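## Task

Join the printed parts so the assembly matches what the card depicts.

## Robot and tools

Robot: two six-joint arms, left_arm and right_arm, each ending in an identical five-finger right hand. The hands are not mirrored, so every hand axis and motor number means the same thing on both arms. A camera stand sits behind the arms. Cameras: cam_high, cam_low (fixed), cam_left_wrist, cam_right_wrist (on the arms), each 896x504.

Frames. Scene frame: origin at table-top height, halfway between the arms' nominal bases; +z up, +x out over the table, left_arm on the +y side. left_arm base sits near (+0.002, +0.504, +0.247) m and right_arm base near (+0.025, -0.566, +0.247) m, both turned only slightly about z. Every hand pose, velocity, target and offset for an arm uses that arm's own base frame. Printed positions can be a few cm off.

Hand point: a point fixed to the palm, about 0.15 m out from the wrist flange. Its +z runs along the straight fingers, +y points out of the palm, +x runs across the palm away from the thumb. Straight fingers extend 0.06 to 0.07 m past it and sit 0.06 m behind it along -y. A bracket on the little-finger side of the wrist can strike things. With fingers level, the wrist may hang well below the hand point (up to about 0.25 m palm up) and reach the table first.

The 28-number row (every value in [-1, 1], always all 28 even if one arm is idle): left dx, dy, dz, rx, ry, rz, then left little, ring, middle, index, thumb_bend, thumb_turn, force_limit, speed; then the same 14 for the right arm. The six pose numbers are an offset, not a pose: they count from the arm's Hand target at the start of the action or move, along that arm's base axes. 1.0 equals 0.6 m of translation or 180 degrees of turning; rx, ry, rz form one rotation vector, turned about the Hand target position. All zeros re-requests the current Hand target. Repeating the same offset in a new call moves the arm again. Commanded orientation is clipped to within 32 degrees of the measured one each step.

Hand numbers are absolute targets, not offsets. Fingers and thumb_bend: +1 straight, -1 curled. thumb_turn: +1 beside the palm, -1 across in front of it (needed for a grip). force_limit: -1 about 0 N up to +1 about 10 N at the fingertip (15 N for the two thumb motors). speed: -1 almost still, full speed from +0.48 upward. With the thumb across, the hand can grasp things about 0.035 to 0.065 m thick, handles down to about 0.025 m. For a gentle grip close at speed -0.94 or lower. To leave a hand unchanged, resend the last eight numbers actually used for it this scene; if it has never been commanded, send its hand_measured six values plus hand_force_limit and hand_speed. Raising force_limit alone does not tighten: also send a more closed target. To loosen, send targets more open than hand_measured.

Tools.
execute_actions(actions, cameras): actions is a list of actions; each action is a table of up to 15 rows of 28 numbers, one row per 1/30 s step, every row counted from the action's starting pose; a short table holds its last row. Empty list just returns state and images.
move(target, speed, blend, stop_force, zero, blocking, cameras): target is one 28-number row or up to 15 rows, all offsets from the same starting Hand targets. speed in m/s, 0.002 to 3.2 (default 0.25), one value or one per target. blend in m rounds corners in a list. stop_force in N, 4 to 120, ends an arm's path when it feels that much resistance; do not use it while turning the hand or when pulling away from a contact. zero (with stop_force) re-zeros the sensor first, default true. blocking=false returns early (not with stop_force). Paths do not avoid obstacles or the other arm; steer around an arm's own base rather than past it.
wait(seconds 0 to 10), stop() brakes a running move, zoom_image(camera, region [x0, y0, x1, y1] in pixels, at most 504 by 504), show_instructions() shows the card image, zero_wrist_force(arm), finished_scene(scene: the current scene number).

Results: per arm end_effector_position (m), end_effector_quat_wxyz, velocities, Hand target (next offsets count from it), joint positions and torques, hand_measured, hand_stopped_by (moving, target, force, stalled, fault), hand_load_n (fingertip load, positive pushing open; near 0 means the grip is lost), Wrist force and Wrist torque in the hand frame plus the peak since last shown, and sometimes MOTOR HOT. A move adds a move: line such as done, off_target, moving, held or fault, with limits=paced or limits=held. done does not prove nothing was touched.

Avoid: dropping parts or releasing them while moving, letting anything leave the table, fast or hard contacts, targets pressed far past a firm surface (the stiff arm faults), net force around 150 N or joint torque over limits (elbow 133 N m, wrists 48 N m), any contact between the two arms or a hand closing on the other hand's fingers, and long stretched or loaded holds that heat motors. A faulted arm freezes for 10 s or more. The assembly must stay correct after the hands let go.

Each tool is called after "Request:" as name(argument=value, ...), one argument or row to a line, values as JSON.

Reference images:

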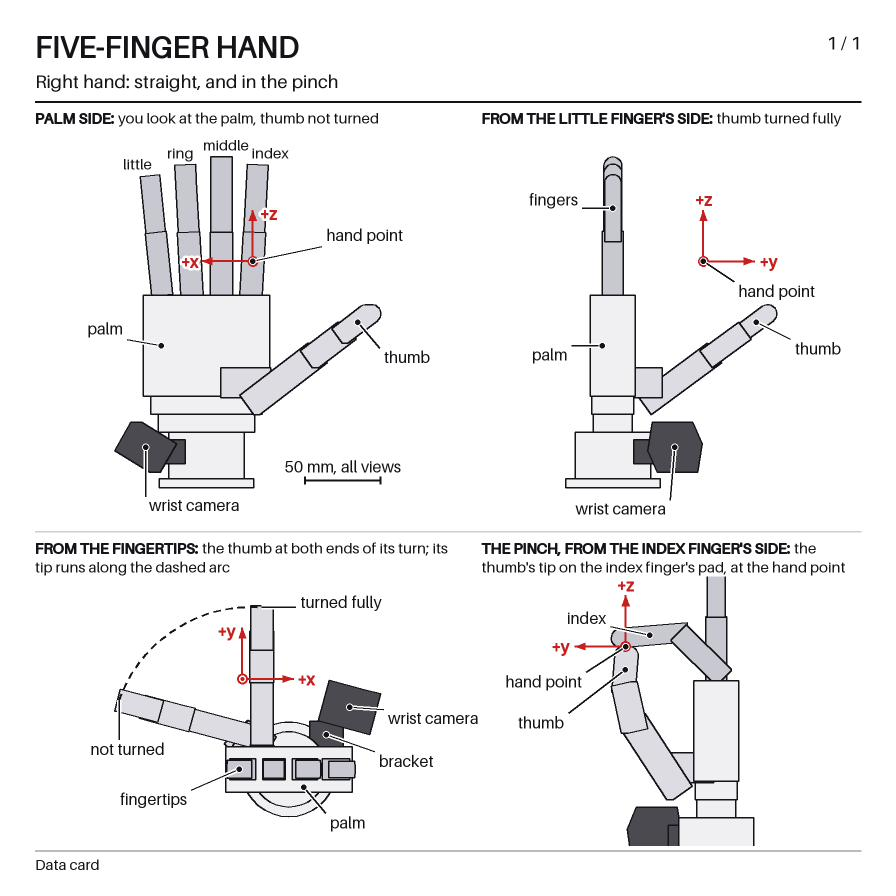

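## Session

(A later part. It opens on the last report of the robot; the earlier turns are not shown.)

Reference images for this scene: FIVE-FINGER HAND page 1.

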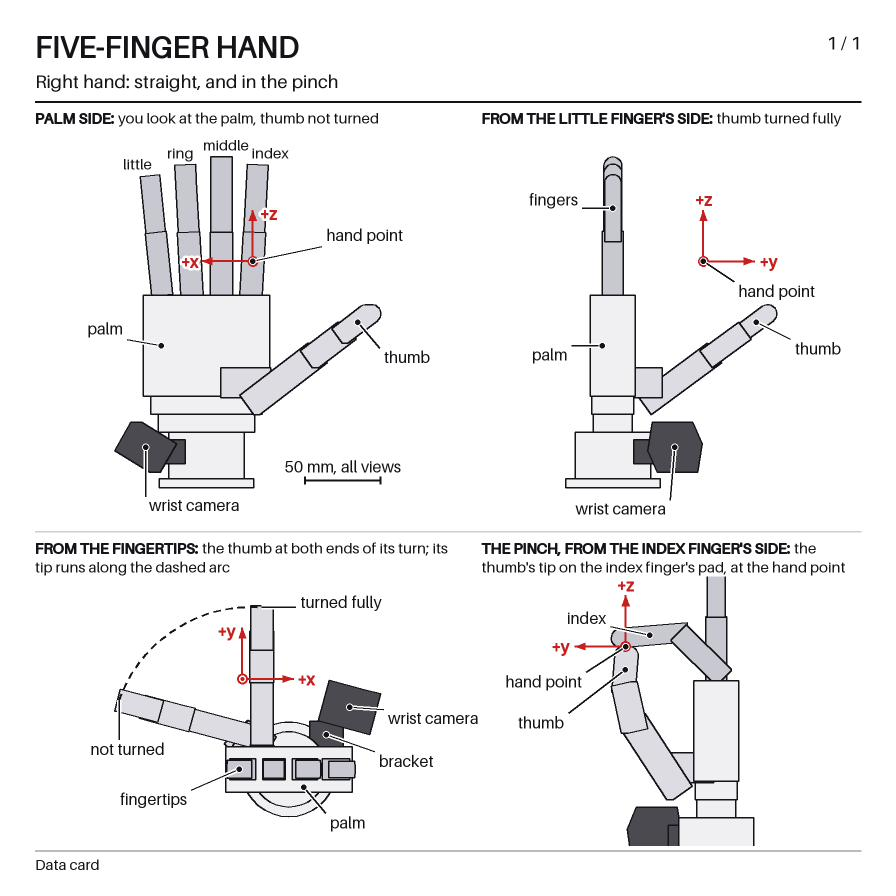

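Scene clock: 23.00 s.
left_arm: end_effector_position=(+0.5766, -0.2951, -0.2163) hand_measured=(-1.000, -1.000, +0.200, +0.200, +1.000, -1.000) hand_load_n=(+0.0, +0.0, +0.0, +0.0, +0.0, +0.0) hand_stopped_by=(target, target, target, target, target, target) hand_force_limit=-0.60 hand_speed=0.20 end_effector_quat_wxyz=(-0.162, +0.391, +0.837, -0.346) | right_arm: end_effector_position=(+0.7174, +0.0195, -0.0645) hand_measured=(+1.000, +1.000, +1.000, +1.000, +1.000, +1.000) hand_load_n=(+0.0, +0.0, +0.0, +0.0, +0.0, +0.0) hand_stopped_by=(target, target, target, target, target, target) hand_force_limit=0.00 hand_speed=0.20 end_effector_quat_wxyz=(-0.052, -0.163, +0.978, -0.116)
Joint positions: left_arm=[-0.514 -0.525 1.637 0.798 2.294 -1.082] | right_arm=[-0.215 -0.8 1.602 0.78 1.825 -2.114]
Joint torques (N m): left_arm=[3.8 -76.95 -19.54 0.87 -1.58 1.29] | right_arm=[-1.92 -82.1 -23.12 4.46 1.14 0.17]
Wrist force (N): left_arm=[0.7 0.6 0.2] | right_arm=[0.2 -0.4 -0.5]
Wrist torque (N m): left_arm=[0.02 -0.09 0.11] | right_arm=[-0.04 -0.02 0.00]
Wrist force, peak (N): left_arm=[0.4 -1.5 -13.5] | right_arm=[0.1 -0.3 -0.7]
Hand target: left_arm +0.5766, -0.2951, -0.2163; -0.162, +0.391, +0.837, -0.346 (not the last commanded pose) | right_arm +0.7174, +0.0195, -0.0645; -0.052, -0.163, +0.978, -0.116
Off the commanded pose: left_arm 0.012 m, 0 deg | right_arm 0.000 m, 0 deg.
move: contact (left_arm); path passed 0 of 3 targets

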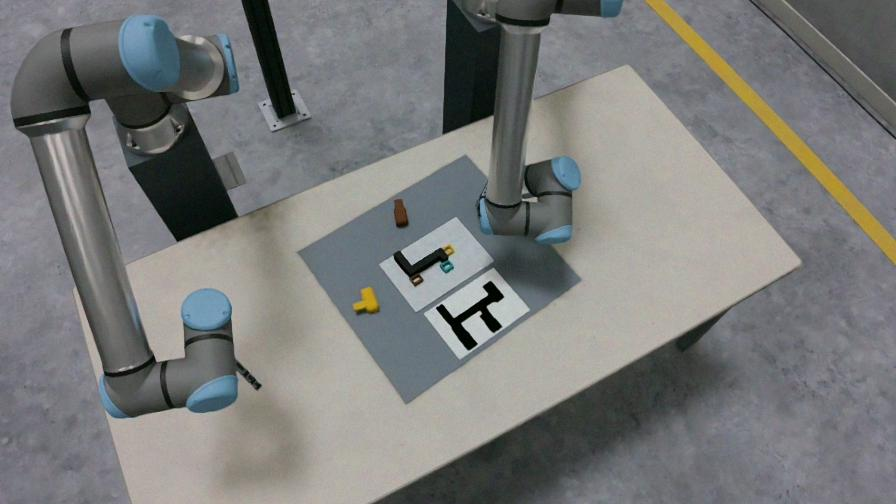

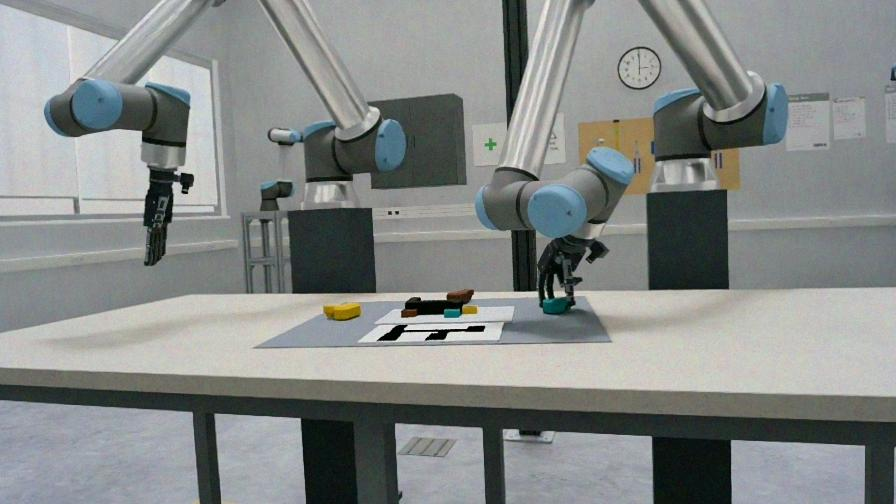

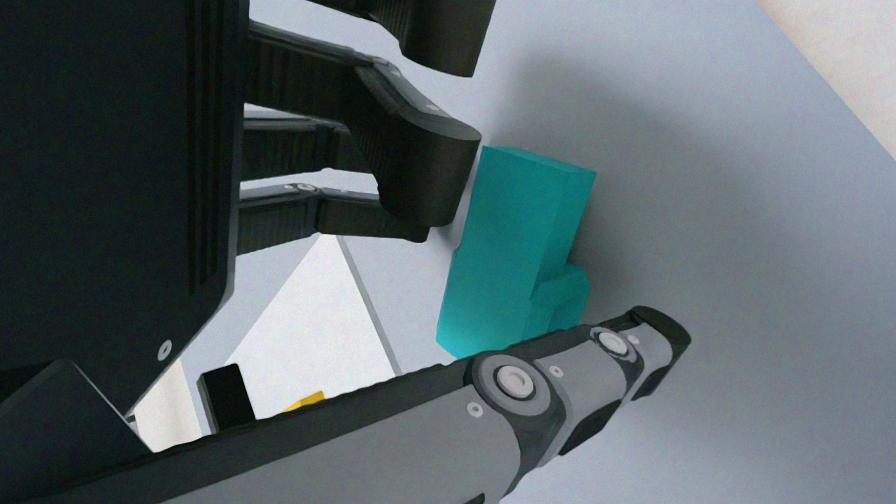

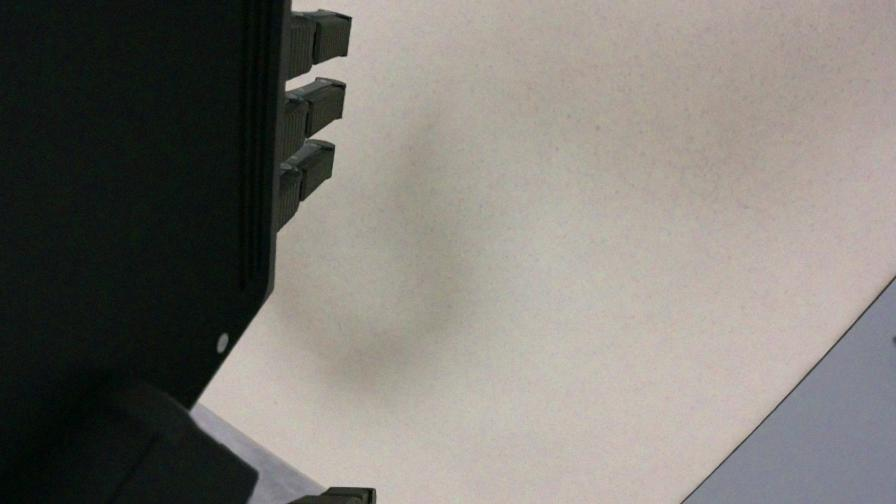

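Move again without stop_force for the retreat.

Request:
move(
  target=[
    [0,0,0.025,0,0,0,-1,-1,0.2,0.2,1,-1,-0.6,0.2, 0,0,0,0,0,0,1,1,1,1,1,1,0,0.2],
    [-0.001,-0.018,0.01,0,0,0,-1,-1,0.2,0.2,1,-1,-0.6,0.2, 0,0,0,0,0,0,1,1,1,1,1,1,0,0.2],
  ],
  speed=0.06,
  cameras=[],
)

Request:
move(
  target=[0,0,-0.025,0,0,0,-1,-1,0.2,0.2,1,-1,-0.6,0.2, 0,0,0,0,0,0,1,1,1,1,1,1,0,0.2],
  speed=0.03,
  stop_force=5,
)

Request:
zoom_image(
  camera="cam_low",
  region=[500, 220, 620, 340],
)

Request:
zoom_image(
  camera="cam_left_wrist",
  region=[400, 0, 800, 400],
)

Scene clock: 24.63 s.
left_arm: end_effector_position=(+0.5760, -0.3056, -0.2101) hand_measured=(-1.000, -1.000, +0.200, +0.200, +1.000, -1.000) hand_load_n=(+0.0, +0.0, +0.0, +0.0, +0.0, +0.0) hand_stopped_by=(target, target, target, target, target, target) hand_force_limit=-0.60 hand_speed=0.20 end_effector_quat_wxyz=(-0.162, +0.391, +0.837, -0.346) | right_arm: end_effector_position=(+0.7174, +0.0195, -0.0645) hand_measured=(+1.000, +1.000, +1.000, +1.000, +1.000, +1.000) hand_load_n=(+0.0, +0.0, +0.0, +0.0, +0.0, +0.0) hand_stopped_by=(target, target, target, target, target, target) hand_force_limit=0.00 hand_speed=0.20 end_effector_quat_wxyz=(-0.052, -0.163, +0.978, -0.116)
Joint positions: left_arm=[-0.528 -0.534 1.636 0.797 2.298 -1.1] | right_arm=[-0.215 -0.8 1.602 0.78 1.825 -2.114]
Joint torques (N m): left_arm=[-9.9 -75.18 -19.82 1.13 5.21 -3.16] | right_arm=[-1.1 -81.08 -21.68 4.51 0.36 -0.24]
Wrist force (N): left_arm=[0.8 0.5 0.5] | right_arm=[0.3 0.3 0.0]
Wrist torque (N m): left_arm=[-0.01 -0.12 0.10] | right_arm=[0.05 -0.04 0.03]
Wrist force, peak (N): left_arm=[1.1 0.7 0.3] | right_arm=[0.7 0.0 -0.4]
Hand target: left_arm +0.5760, -0.3059, -0.2103; -0.162, +0.391, +0.837, -0.346 | right_arm +0.7174, +0.0195, -0.0645; -0.052, -0.163, +0.978, -0.116
Off the commanded pose: left_arm 0.000 m, 0 deg | right_arm 0.000 m, 0 deg.
move: done
No camera images: "cameras" was empty.

Scene clock: 26.17 s.
left_arm: end_effector_position=(+0.5760, -0.3059, -0.2165) hand_measured=(-1.000, -1.000, +0.200, +0.200, +1.000, -1.000) hand_load_n=(+0.0, +0.0, -0.5, +0.0, +0.0, +0.0) hand_stopped_by=(target, target, target, target, target, target) hand_force_limit=-0.60 hand_speed=0.20 end_effector_quat_wxyz=(-0.162, +0.391, +0.837, -0.346) | right_arm: end_effector_position=(+0.7174, +0.0195, -0.0645) hand_measured=(+1.000, +1.000, +1.000, +1.000, +1.000, +1.000) hand_load_n=(+0.0, +0.0, +0.0, +0.0, +0.0, +0.0) hand_stopped_by=(target, target, target, target, target, target) hand_force_limit=0.00 hand_speed=0.20 end_effector_quat_wxyz=(-0.052, -0.163, +0.978, -0.116)
Joint positions: left_arm=[-0.528 -0.525 1.632 0.791 2.298 -1.101] | right_arm=[-0.215 -0.8 1.602 0.78 1.825 -2.114]
Joint torques (N m): left_arm=[2.96 -104.23 -7.05 5.91 -2.49 -2.29] | right_arm=[-0.95 -81.36 -21.59 3.95 0.87 -0.6]
Wrist force (N): left_arm=[3.4 -1.9 -2.7] | right_arm=[0.0 0.0 0.1]
Wrist torque (N m): left_arm=[0.29 -0.26 0.17] | right_arm=[0.01 0.01 0.00]
Wrist force, peak (N): left_arm=[2.7 -25.9 -22.2] | right_arm=[0.5 0.2 -0.6]
Hand target: left_arm +0.5760, -0.3059, -0.2165; -0.162, +0.391, +0.837, -0.346 (not the last commanded pose) | right_arm +0.7174, +0.0195, -0.0645; -0.052, -0.163, +0.978, -0.116
Off the commanded pose: left_arm 0.009 m, 0 deg | right_arm 0.000 m, 0 deg.
move: contact (left_arm)

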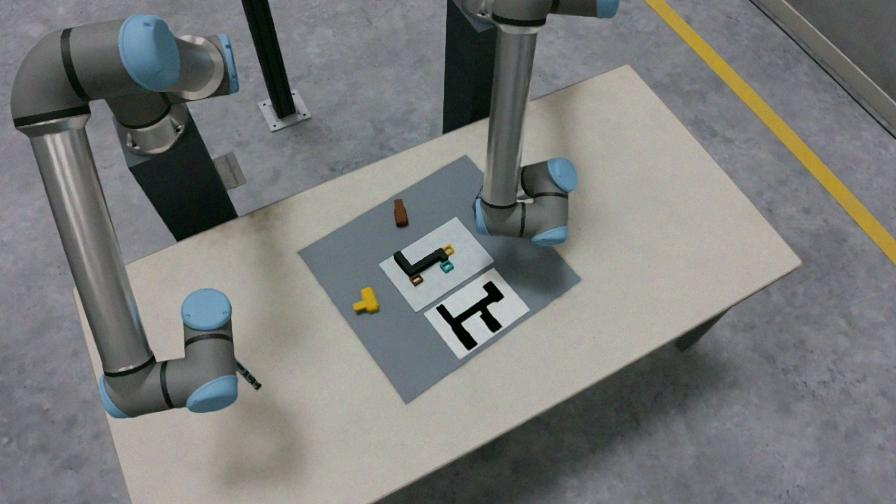

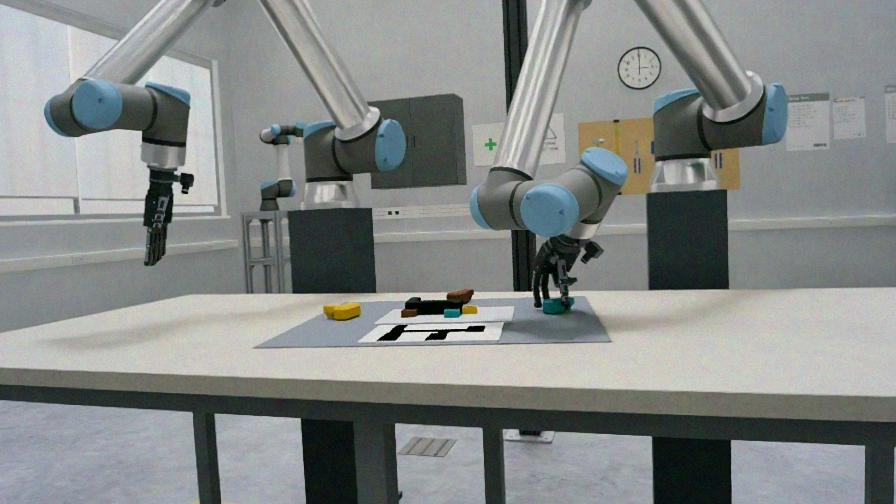

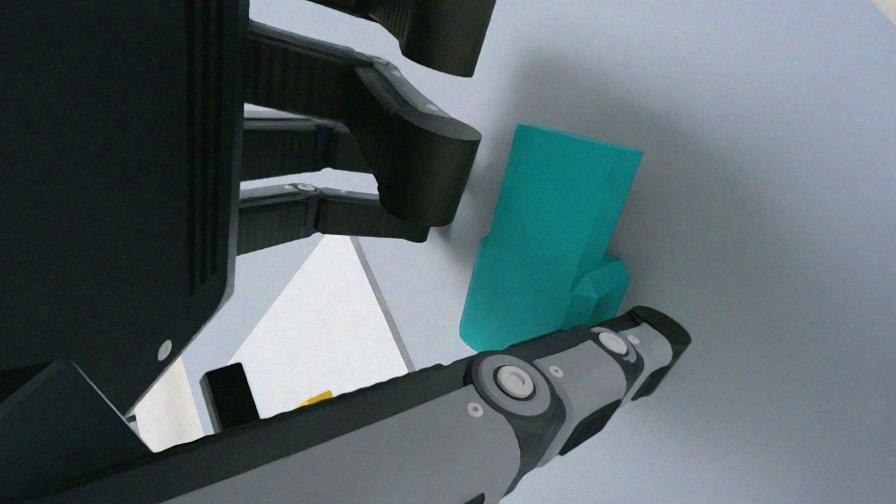

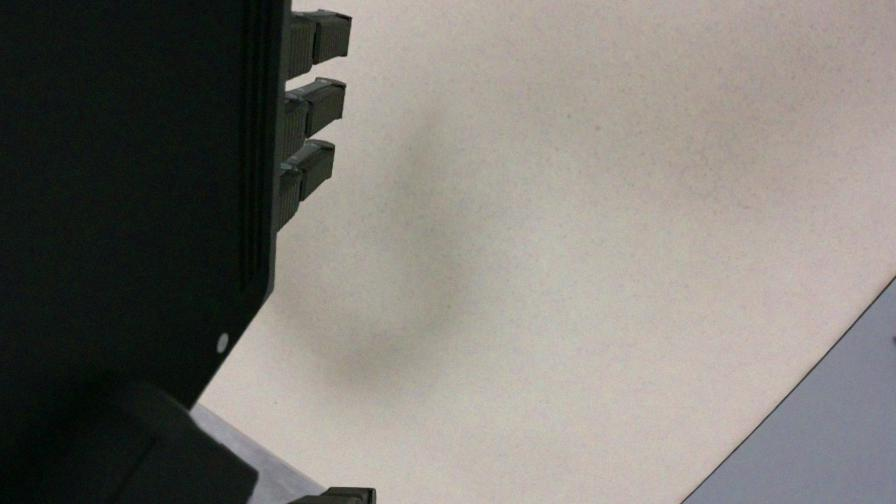

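Scaled by 4.200.

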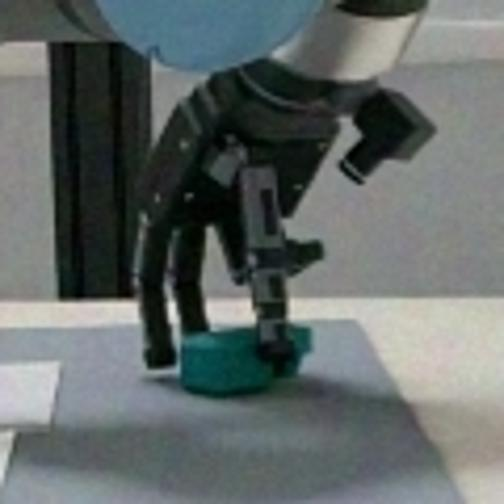

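Scaled by 1.260.

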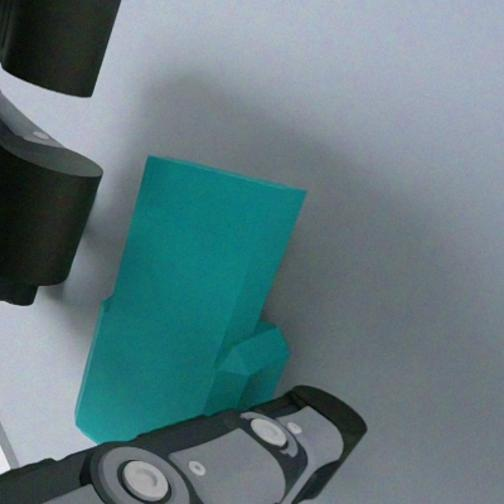

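Request:
move(
  target=[0.007,-0.008,0.01,0,0,0,-1,-1,0.2,0.2,1,-1,-0.6,-0.9, 0,0,0,0,0,0,1,1,1,1,1,1,0,0.2],
  speed=0.05,
  cameras=[],
)

Request:
move(
  target=[0,0,0,0,0,0,-1,-1,-0.6,-0.6,1,-1,-0.6,-0.8, 0,0,0,0,0,0,1,1,1,1,1,1,0,0.2],
)

Request:
wait(
  seconds=2,
)

Request:
zoom_image(
  camera="cam_low",
  region=[500, 220, 620, 340],
)

Request:
zoom_image(
  camera="cam_left_wrist",
  region=[400, 0, 800, 400],
)

Scene clock: 27.30 s.
left_arm: end_effector_position=(+0.5800, -0.3105, -0.2107) hand_measured=(-1.000, -1.000, +0.200, +0.200, +1.000, -1.000) hand_load_n=(+0.0, +0.0, +0.0, +0.5, +0.0, +0.0) hand_stopped_by=(target, target, target, target, target, target) hand_force_limit=-0.60 hand_speed=-0.90 end_effector_quat_wxyz=(-0.162, +0.391, +0.837, -0.346) | right_arm: end_effector_position=(+0.7174, +0.0195, -0.0645) hand_measured=(+1.000, +1.000, +1.000, +1.000, +1.000, +1.000) hand_load_n=(+0.0, +0.0, +0.0, +0.0, -0.5, +0.0) hand_stopped_by=(target, target, target, target, target, target) hand_force_limit=0.00 hand_speed=0.20 end_effector_quat_wxyz=(-0.052, -0.163, +0.978, -0.116)
Joint positions: left_arm=[-0.531 -0.53 1.623 0.802 2.299 -1.104] | right_arm=[-0.215 -0.8 1.602 0.78 1.825 -2.114]
Joint torques (N m): left_arm=[-8.99 -105.85 -20.09 6.73 4.95 -2.87] | right_arm=[-1.35 -82.45 -22.76 4.48 0.54 0.2]
Wrist force (N): left_arm=[2.4 1.5 0.1] | right_arm=[0.3 -0.1 -0.4]
Wrist torque (N m): left_arm=[0.15 -0.34 0.24] | right_arm=[0.01 -0.03 0.01]
Wrist force, peak (N): left_arm=[3.6 -2.3 -2.8] | right_arm=[0.1 0.4 -0.5]
Hand target: left_arm +0.5802, -0.3107, -0.2105; -0.162, +0.391, +0.837, -0.346 | right_arm +0.7174, +0.0195, -0.0645; -0.052, -0.163, +0.978, -0.116
Off the commanded pose: left_arm 0.000 m, 0 deg | right_arm 0.000 m, 0 deg.
move: done
No camera images: "cameras" was empty.

Scene clock: 29.03 s.
left_arm: end_effector_position=(+0.5802, -0.3107, -0.2105) hand_measured=(-1.000, -1.000, -0.600, -0.600, +1.000, -1.000) hand_load_n=(+0.0, +0.0, +0.0, +0.0, +0.0, +0.0) hand_stopped_by=(target, target, target, target, target, target) hand_force_limit=-0.60 hand_speed=-0.80 end_effector_quat_wxyz=(-0.162, +0.391, +0.837, -0.346) | right_arm: end_effector_position=(+0.7174, +0.0195, -0.0645) hand_measured=(+1.000, +1.000, +1.000, +1.000, +1.000, +1.000) hand_load_n=(+0.0, +0.0, +0.0, +0.0, +0.0, +0.0) hand_stopped_by=(target, target, target, target, target, target) hand_force_limit=0.00 hand_speed=0.20 end_effector_quat_wxyz=(-0.052, -0.163, +0.978, -0.116)
Joint positions: left_arm=[-0.531 -0.53 1.623 0.803 2.299 -1.104] | right_arm=[-0.215 -0.8 1.602 0.78 1.825 -2.114]
Joint torques (N m): left_arm=[-9.71 -106.7 -19.69 6.95 5.1 -3.16] | right_arm=[-3.86 -79.76 -22.39 4.17 1.4 0.18]
Wrist force (N): left_arm=[2.3 1.5 0.3] | right_arm=[0.4 0.2 -0.3]
Wrist torque (N m): left_arm=[0.16 -0.33 0.23] | right_arm=[0.06 -0.05 0.03]
Wrist force, peak (N): left_arm=[2.5 1.8 0.3] | right_arm=[0.6 -0.1 -0.5]
Hand target: left_arm +0.5802, -0.3107, -0.2105; -0.162, +0.391, +0.837, -0.346 | right_arm +0.7174, +0.0195, -0.0645; -0.052, -0.163, +0.978, -0.116
Off the commanded pose: left_arm 0.000 m, 0 deg | right_arm 0.000 m, 0 deg.
move: done

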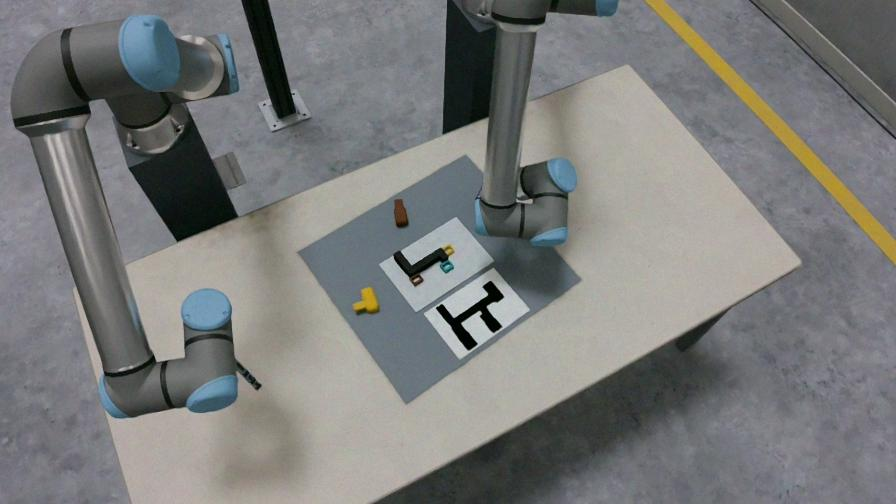

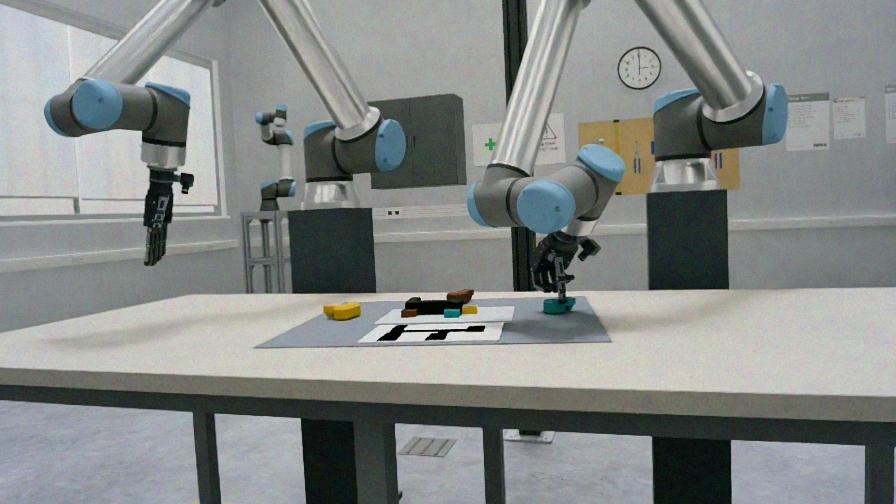

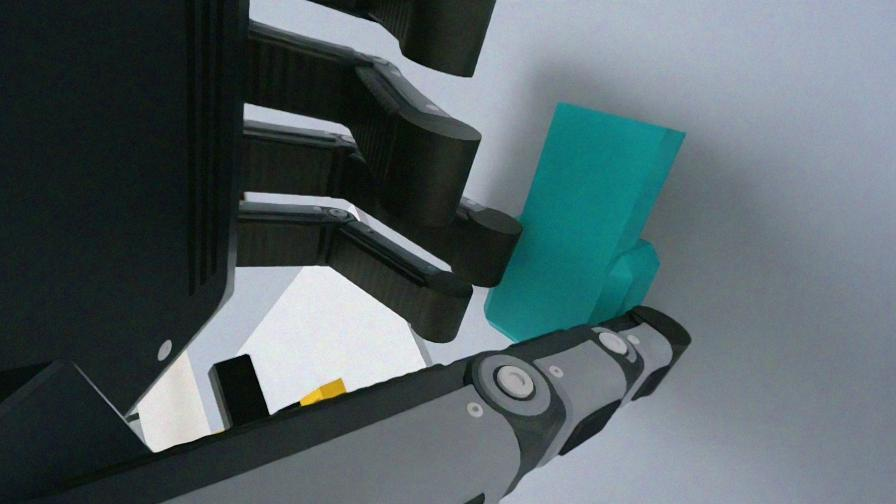

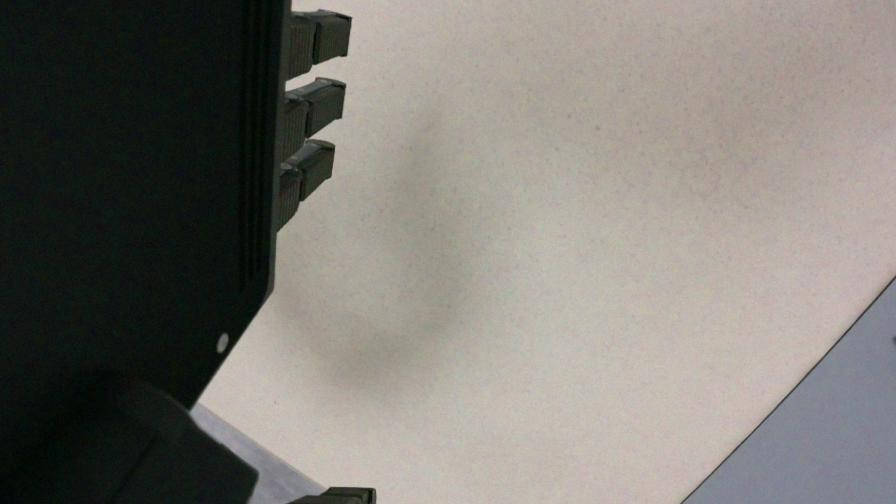

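Scene clock: 31.03 s.
left_arm: end_effector_position=(+0.5802, -0.3107, -0.2105) hand_measured=(-1.000, -1.000, -0.600, -0.600, +1.000, -1.000) hand_load_n=(+0.0, +0.0, +0.0, +0.0, +0.0, +0.0) hand_stopped_by=(target, target, target, target, target, target) hand_force_limit=-0.60 hand_speed=-0.80 end_effector_quat_wxyz=(-0.162, +0.391, +0.837, -0.346) | right_arm: end_effector_position=(+0.7174, +0.0195, -0.0645) hand_measured=(+1.000, +1.000, +1.000, +1.000, +1.000, +1.000) hand_load_n=(+0.0, +0.0, +0.0, +0.0, +0.0, +0.0) hand_stopped_by=(target, target, target, target, target, target) hand_force_limit=0.00 hand_speed=0.20 end_effector_quat_wxyz=(-0.052, -0.163, +0.978, -0.116)
Joint positions: left_arm=[-0.531 -0.53 1.623 0.803 2.299 -1.104] | right_arm=[-0.215 -0.8 1.602 0.78 1.825 -2.114]
Joint torques (N m): left_arm=[-7.66 -107.99 -19.51 6.89 4.97 -3.27] | right_arm=[-3.73 -81.41 -23.83 4.67 1.09 0.18]
Wrist force (N): left_arm=[2.5 1.2 0.3] | right_arm=[0.0 0.2 0.1]
Wrist torque (N m): left_arm=[0.10 -0.35 0.23] | right_arm=[0.02 0.00 0.00]
Wrist force, peak (N): left_arm=[2.6 1.7 0.3] | right_arm=[0.5 0.1 -0.8]
Hand target: left_arm +0.5802, -0.3107, -0.2105; -0.162, +0.391, +0.837, -0.346 | right_arm +0.7174, +0.0195, -0.0645; -0.052, -0.163, +0.978, -0.116
Off the commanded pose: left_arm 0.000 m, 0 deg | right_arm 0.000 m, 0 deg.
wait: 2.00 s; at rest by 0.17 s

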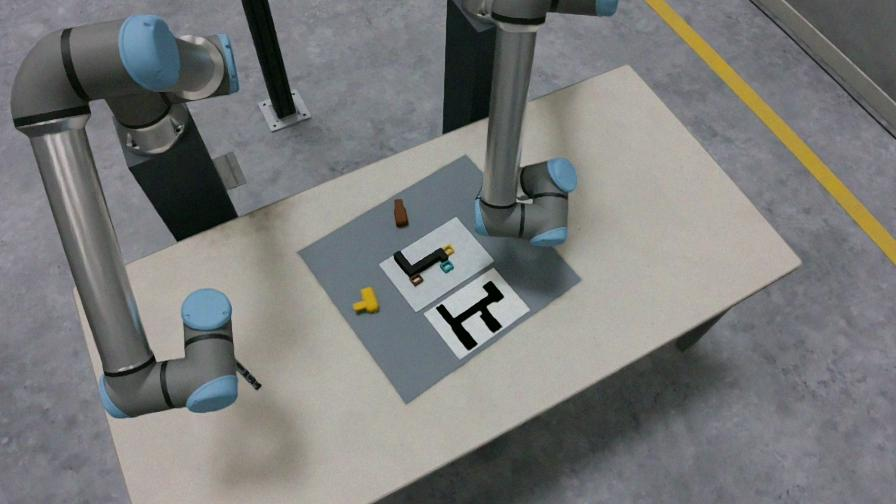

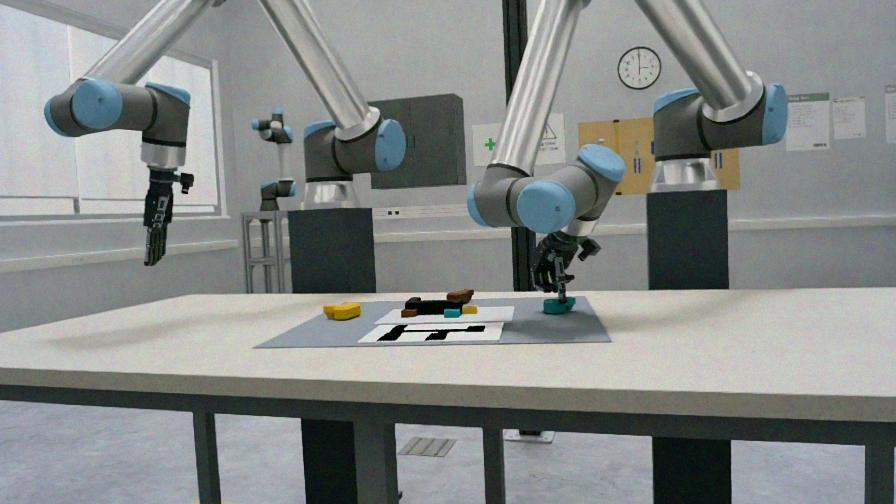

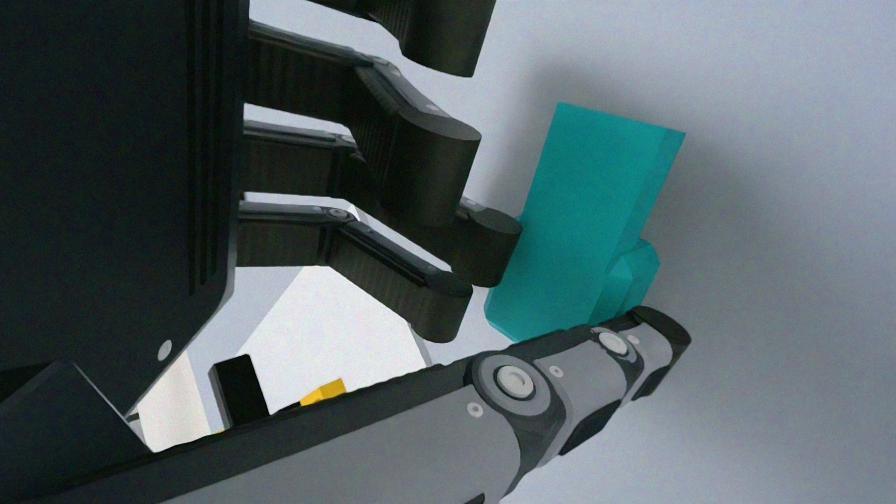

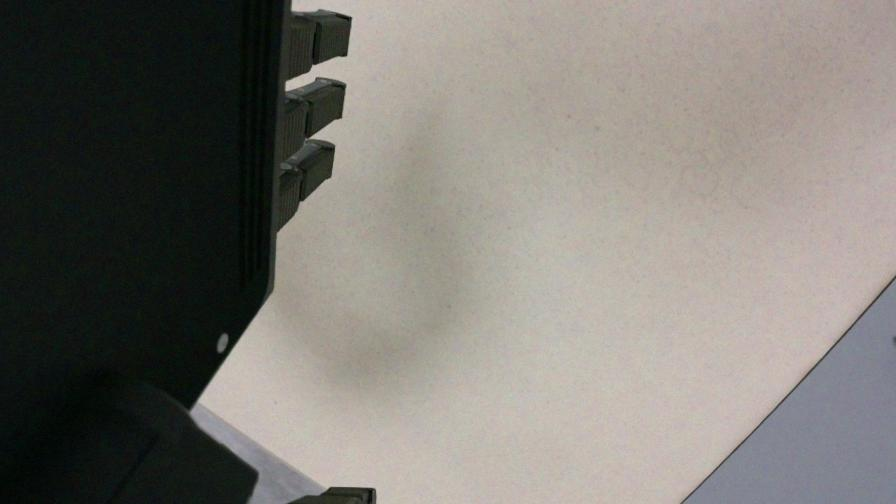

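Scaled by 4.200.

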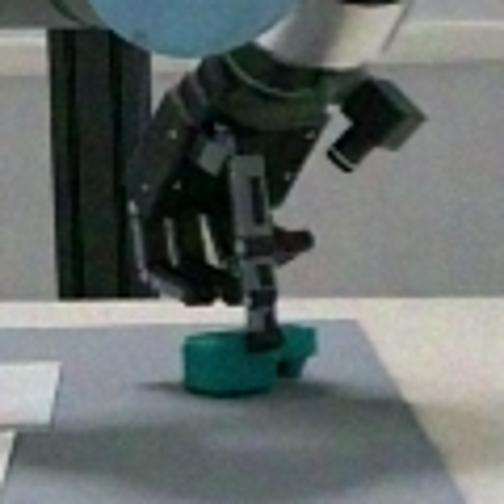

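Scaled by 1.260.

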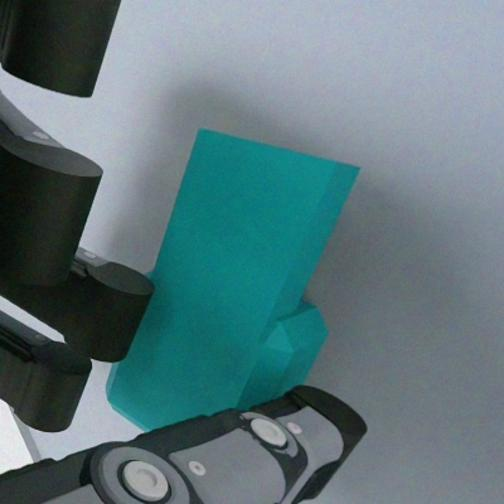

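Request:
move(
  target=[
    [0,0,0.03,0,0,0,-1,-1,0.15,0.15,1,-1,-0.6,0.2, 0,0,0,0,0,0,1,1,1,1,1,1,0,0.2],
    [-0.018,0.018,0.03,0,0,0,-1,-1,0.15,0.15,1,-1,-0.6,0.2, 0,0,0,0,0,0,1,1,1,1,1,1,0,0.2],
  ],
  speed=0.08,
  cameras=[],
)

Request:
move(
  target=[0,0,-0.0345,0,0,0,-1,-1,0.15,0.15,1,-1,-0.6,0.2, 0,0,0,0,0,0,1,1,1,1,1,1,0,0.2],
  speed=0.03,
  stop_force=5,
)

Request:
zoom_image(
  camera="cam_low",
  region=[500, 220, 620, 340],
)

Request:
zoom_image(
  camera="cam_left_wrist",
  region=[400, 0, 800, 400],
)

Scene clock: 33.07 s.
left_arm: end_effector_position=(+0.5695, -0.3000, -0.1925) hand_measured=(-1.000, -1.000, +0.150, +0.150, +1.000, -1.000) hand_load_n=(+0.0, +0.0, +0.0, +0.0, -0.5, +0.0) hand_stopped_by=(target, target, target, target, target, target) hand_force_limit=-0.60 hand_speed=0.20 end_effector_quat_wxyz=(-0.162, +0.391, +0.837, -0.346) | right_arm: end_effector_position=(+0.7174, +0.0195, -0.0645) hand_measured=(+1.000, +1.000, +1.000, +1.000, +1.000, +1.000) hand_load_n=(+0.0, +0.0, +0.5, +0.0, +0.0, +0.0) hand_stopped_by=(target, target, target, target, target, target) hand_force_limit=0.00 hand_speed=0.20 end_effector_quat_wxyz=(-0.052, -0.163, +0.978, -0.116)
Joint positions: left_arm=[-0.526 -0.565 1.663 0.803 2.297 -1.097] | right_arm=[-0.215 -0.8 1.602 0.78 1.825 -2.114]
Joint torques (N m): left_arm=[12.05 -106.55 -6.91 0.72 -3.16 1.84] | right_arm=[-3.17 -81.7 -23.1 4.15 0.69 0.17]
Wrist force (N): left_arm=[2.6 1.2 0.0] | right_arm=[0.3 -0.2 -0.5]
Wrist torque (N m): left_arm=[0.12 -0.36 0.05] | right_arm=[-0.01 -0.04 0.01]
Wrist force, peak (N): left_arm=[2.8 1.6 0.0] | right_arm=[0.1 -0.3 -0.7]
Hand target: left_arm +0.5694, -0.2999, -0.1925; -0.162, +0.391, +0.837, -0.346 | right_arm +0.7174, +0.0195, -0.0645; -0.052, -0.163, +0.978, -0.116
Off the commanded pose: left_arm 0.000 m, 0 deg | right_arm 0.000 m, 0 deg.
move: done
No camera images: "cameras" was empty.

Scene clock: 34.90 s.
left_arm: end_effector_position=(+0.5694, -0.2999, -0.2132) hand_measured=(-1.000, -1.000, +0.150, +0.150, +1.000, -1.000) hand_load_n=(+0.0, +0.0, +0.0, +0.0, +0.0, +0.0) hand_stopped_by=(target, target, target, target, target, target) hand_force_limit=-0.60 hand_speed=0.20 end_effector_quat_wxyz=(-0.162, +0.391, +0.837, -0.346) | right_arm: end_effector_position=(+0.7174, +0.0195, -0.0645) hand_measured=(+1.000, +1.000, +1.000, +1.000, +1.000, +1.000) hand_load_n=(+0.0, +0.0, +0.0, +0.0, +0.0, +0.0) hand_stopped_by=(target, target, target, target, target, target) hand_force_limit=0.00 hand_speed=0.20 end_effector_quat_wxyz=(-0.052, -0.163, +0.978, -0.116)
Joint positions: left_arm=[-0.525 -0.535 1.652 0.784 2.297 -1.097] | right_arm=[-0.215 -0.8 1.602 0.78 1.825 -2.114]
Joint torques (N m): left_arm=[10.59 -75.37 -19.98 0.94 -2.33 0.93] | right_arm=[-4.19 -80.53 -22.68 4.08 0.61 0.19]
Wrist force (N): left_arm=[2.6 1.1 -0.2] | right_arm=[0.0 -0.1 0.2]
Wrist torque (N m): left_arm=[0.13 -0.38 0.07] | right_arm=[-0.02 0.00 0.00]
Wrist force, peak (N): left_arm=[2.5 1.5 0.3] | right_arm=[0.4 -0.2 -0.6]
Hand target: left_arm +0.5694, -0.2999, -0.2132; -0.162, +0.391, +0.837, -0.346 | right_arm +0.7174, +0.0195, -0.0645; -0.052, -0.163, +0.978, -0.116
Off the commanded pose: left_arm 0.000 m, 0 deg | right_arm 0.000 m, 0 deg.
move: done

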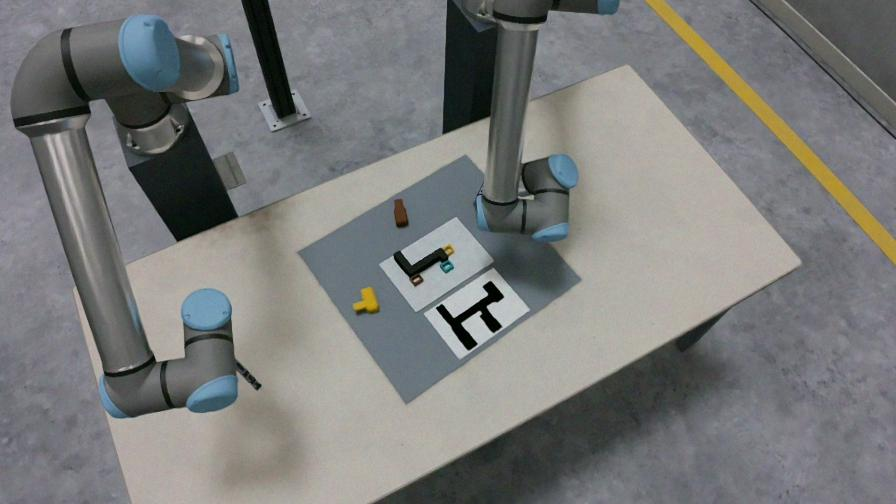

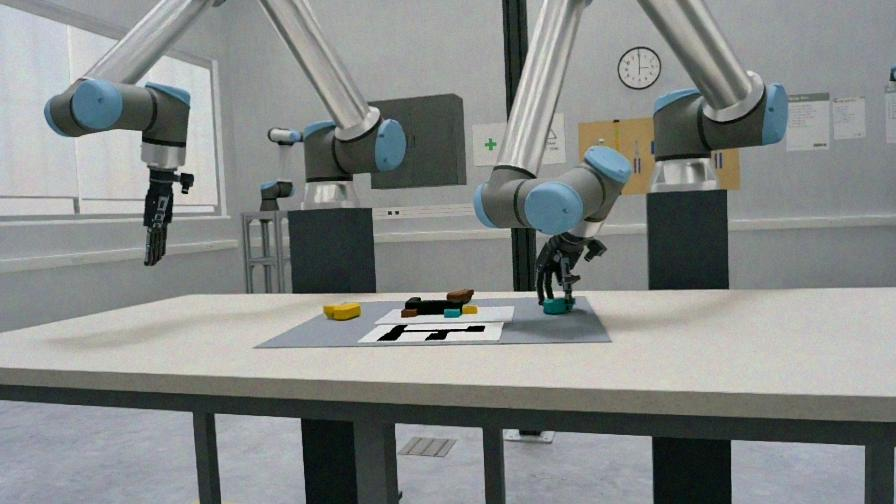

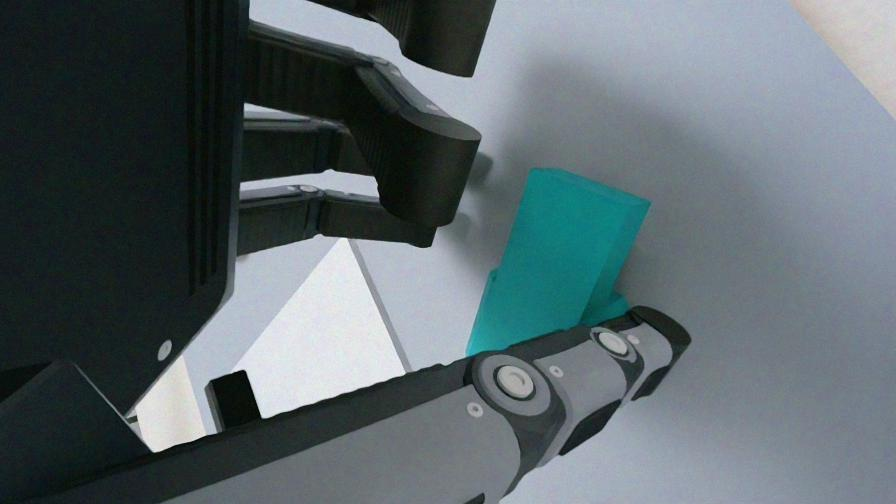

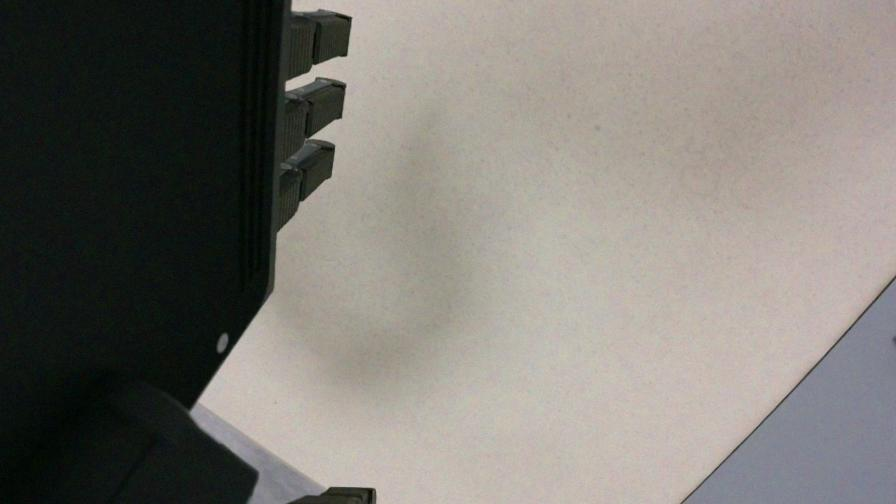

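Scaled by 4.200.

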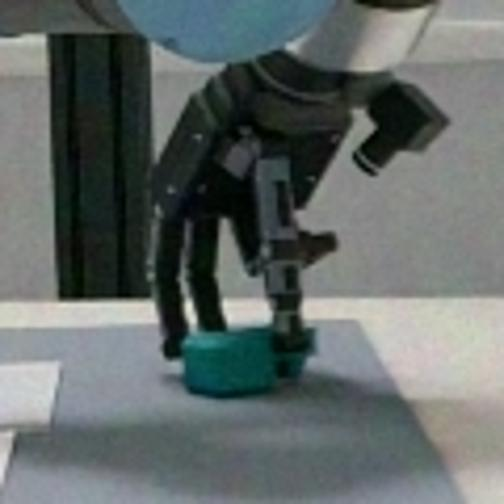

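Scaled by 1.260.

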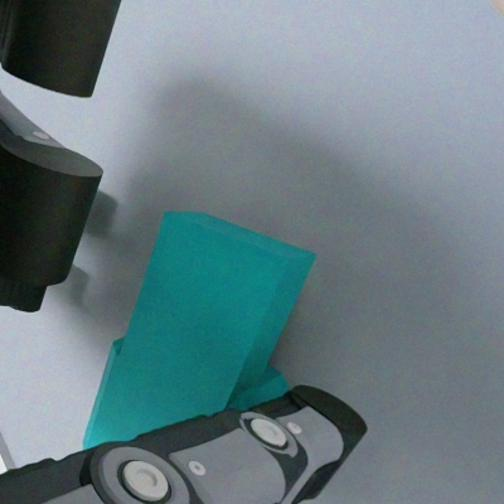

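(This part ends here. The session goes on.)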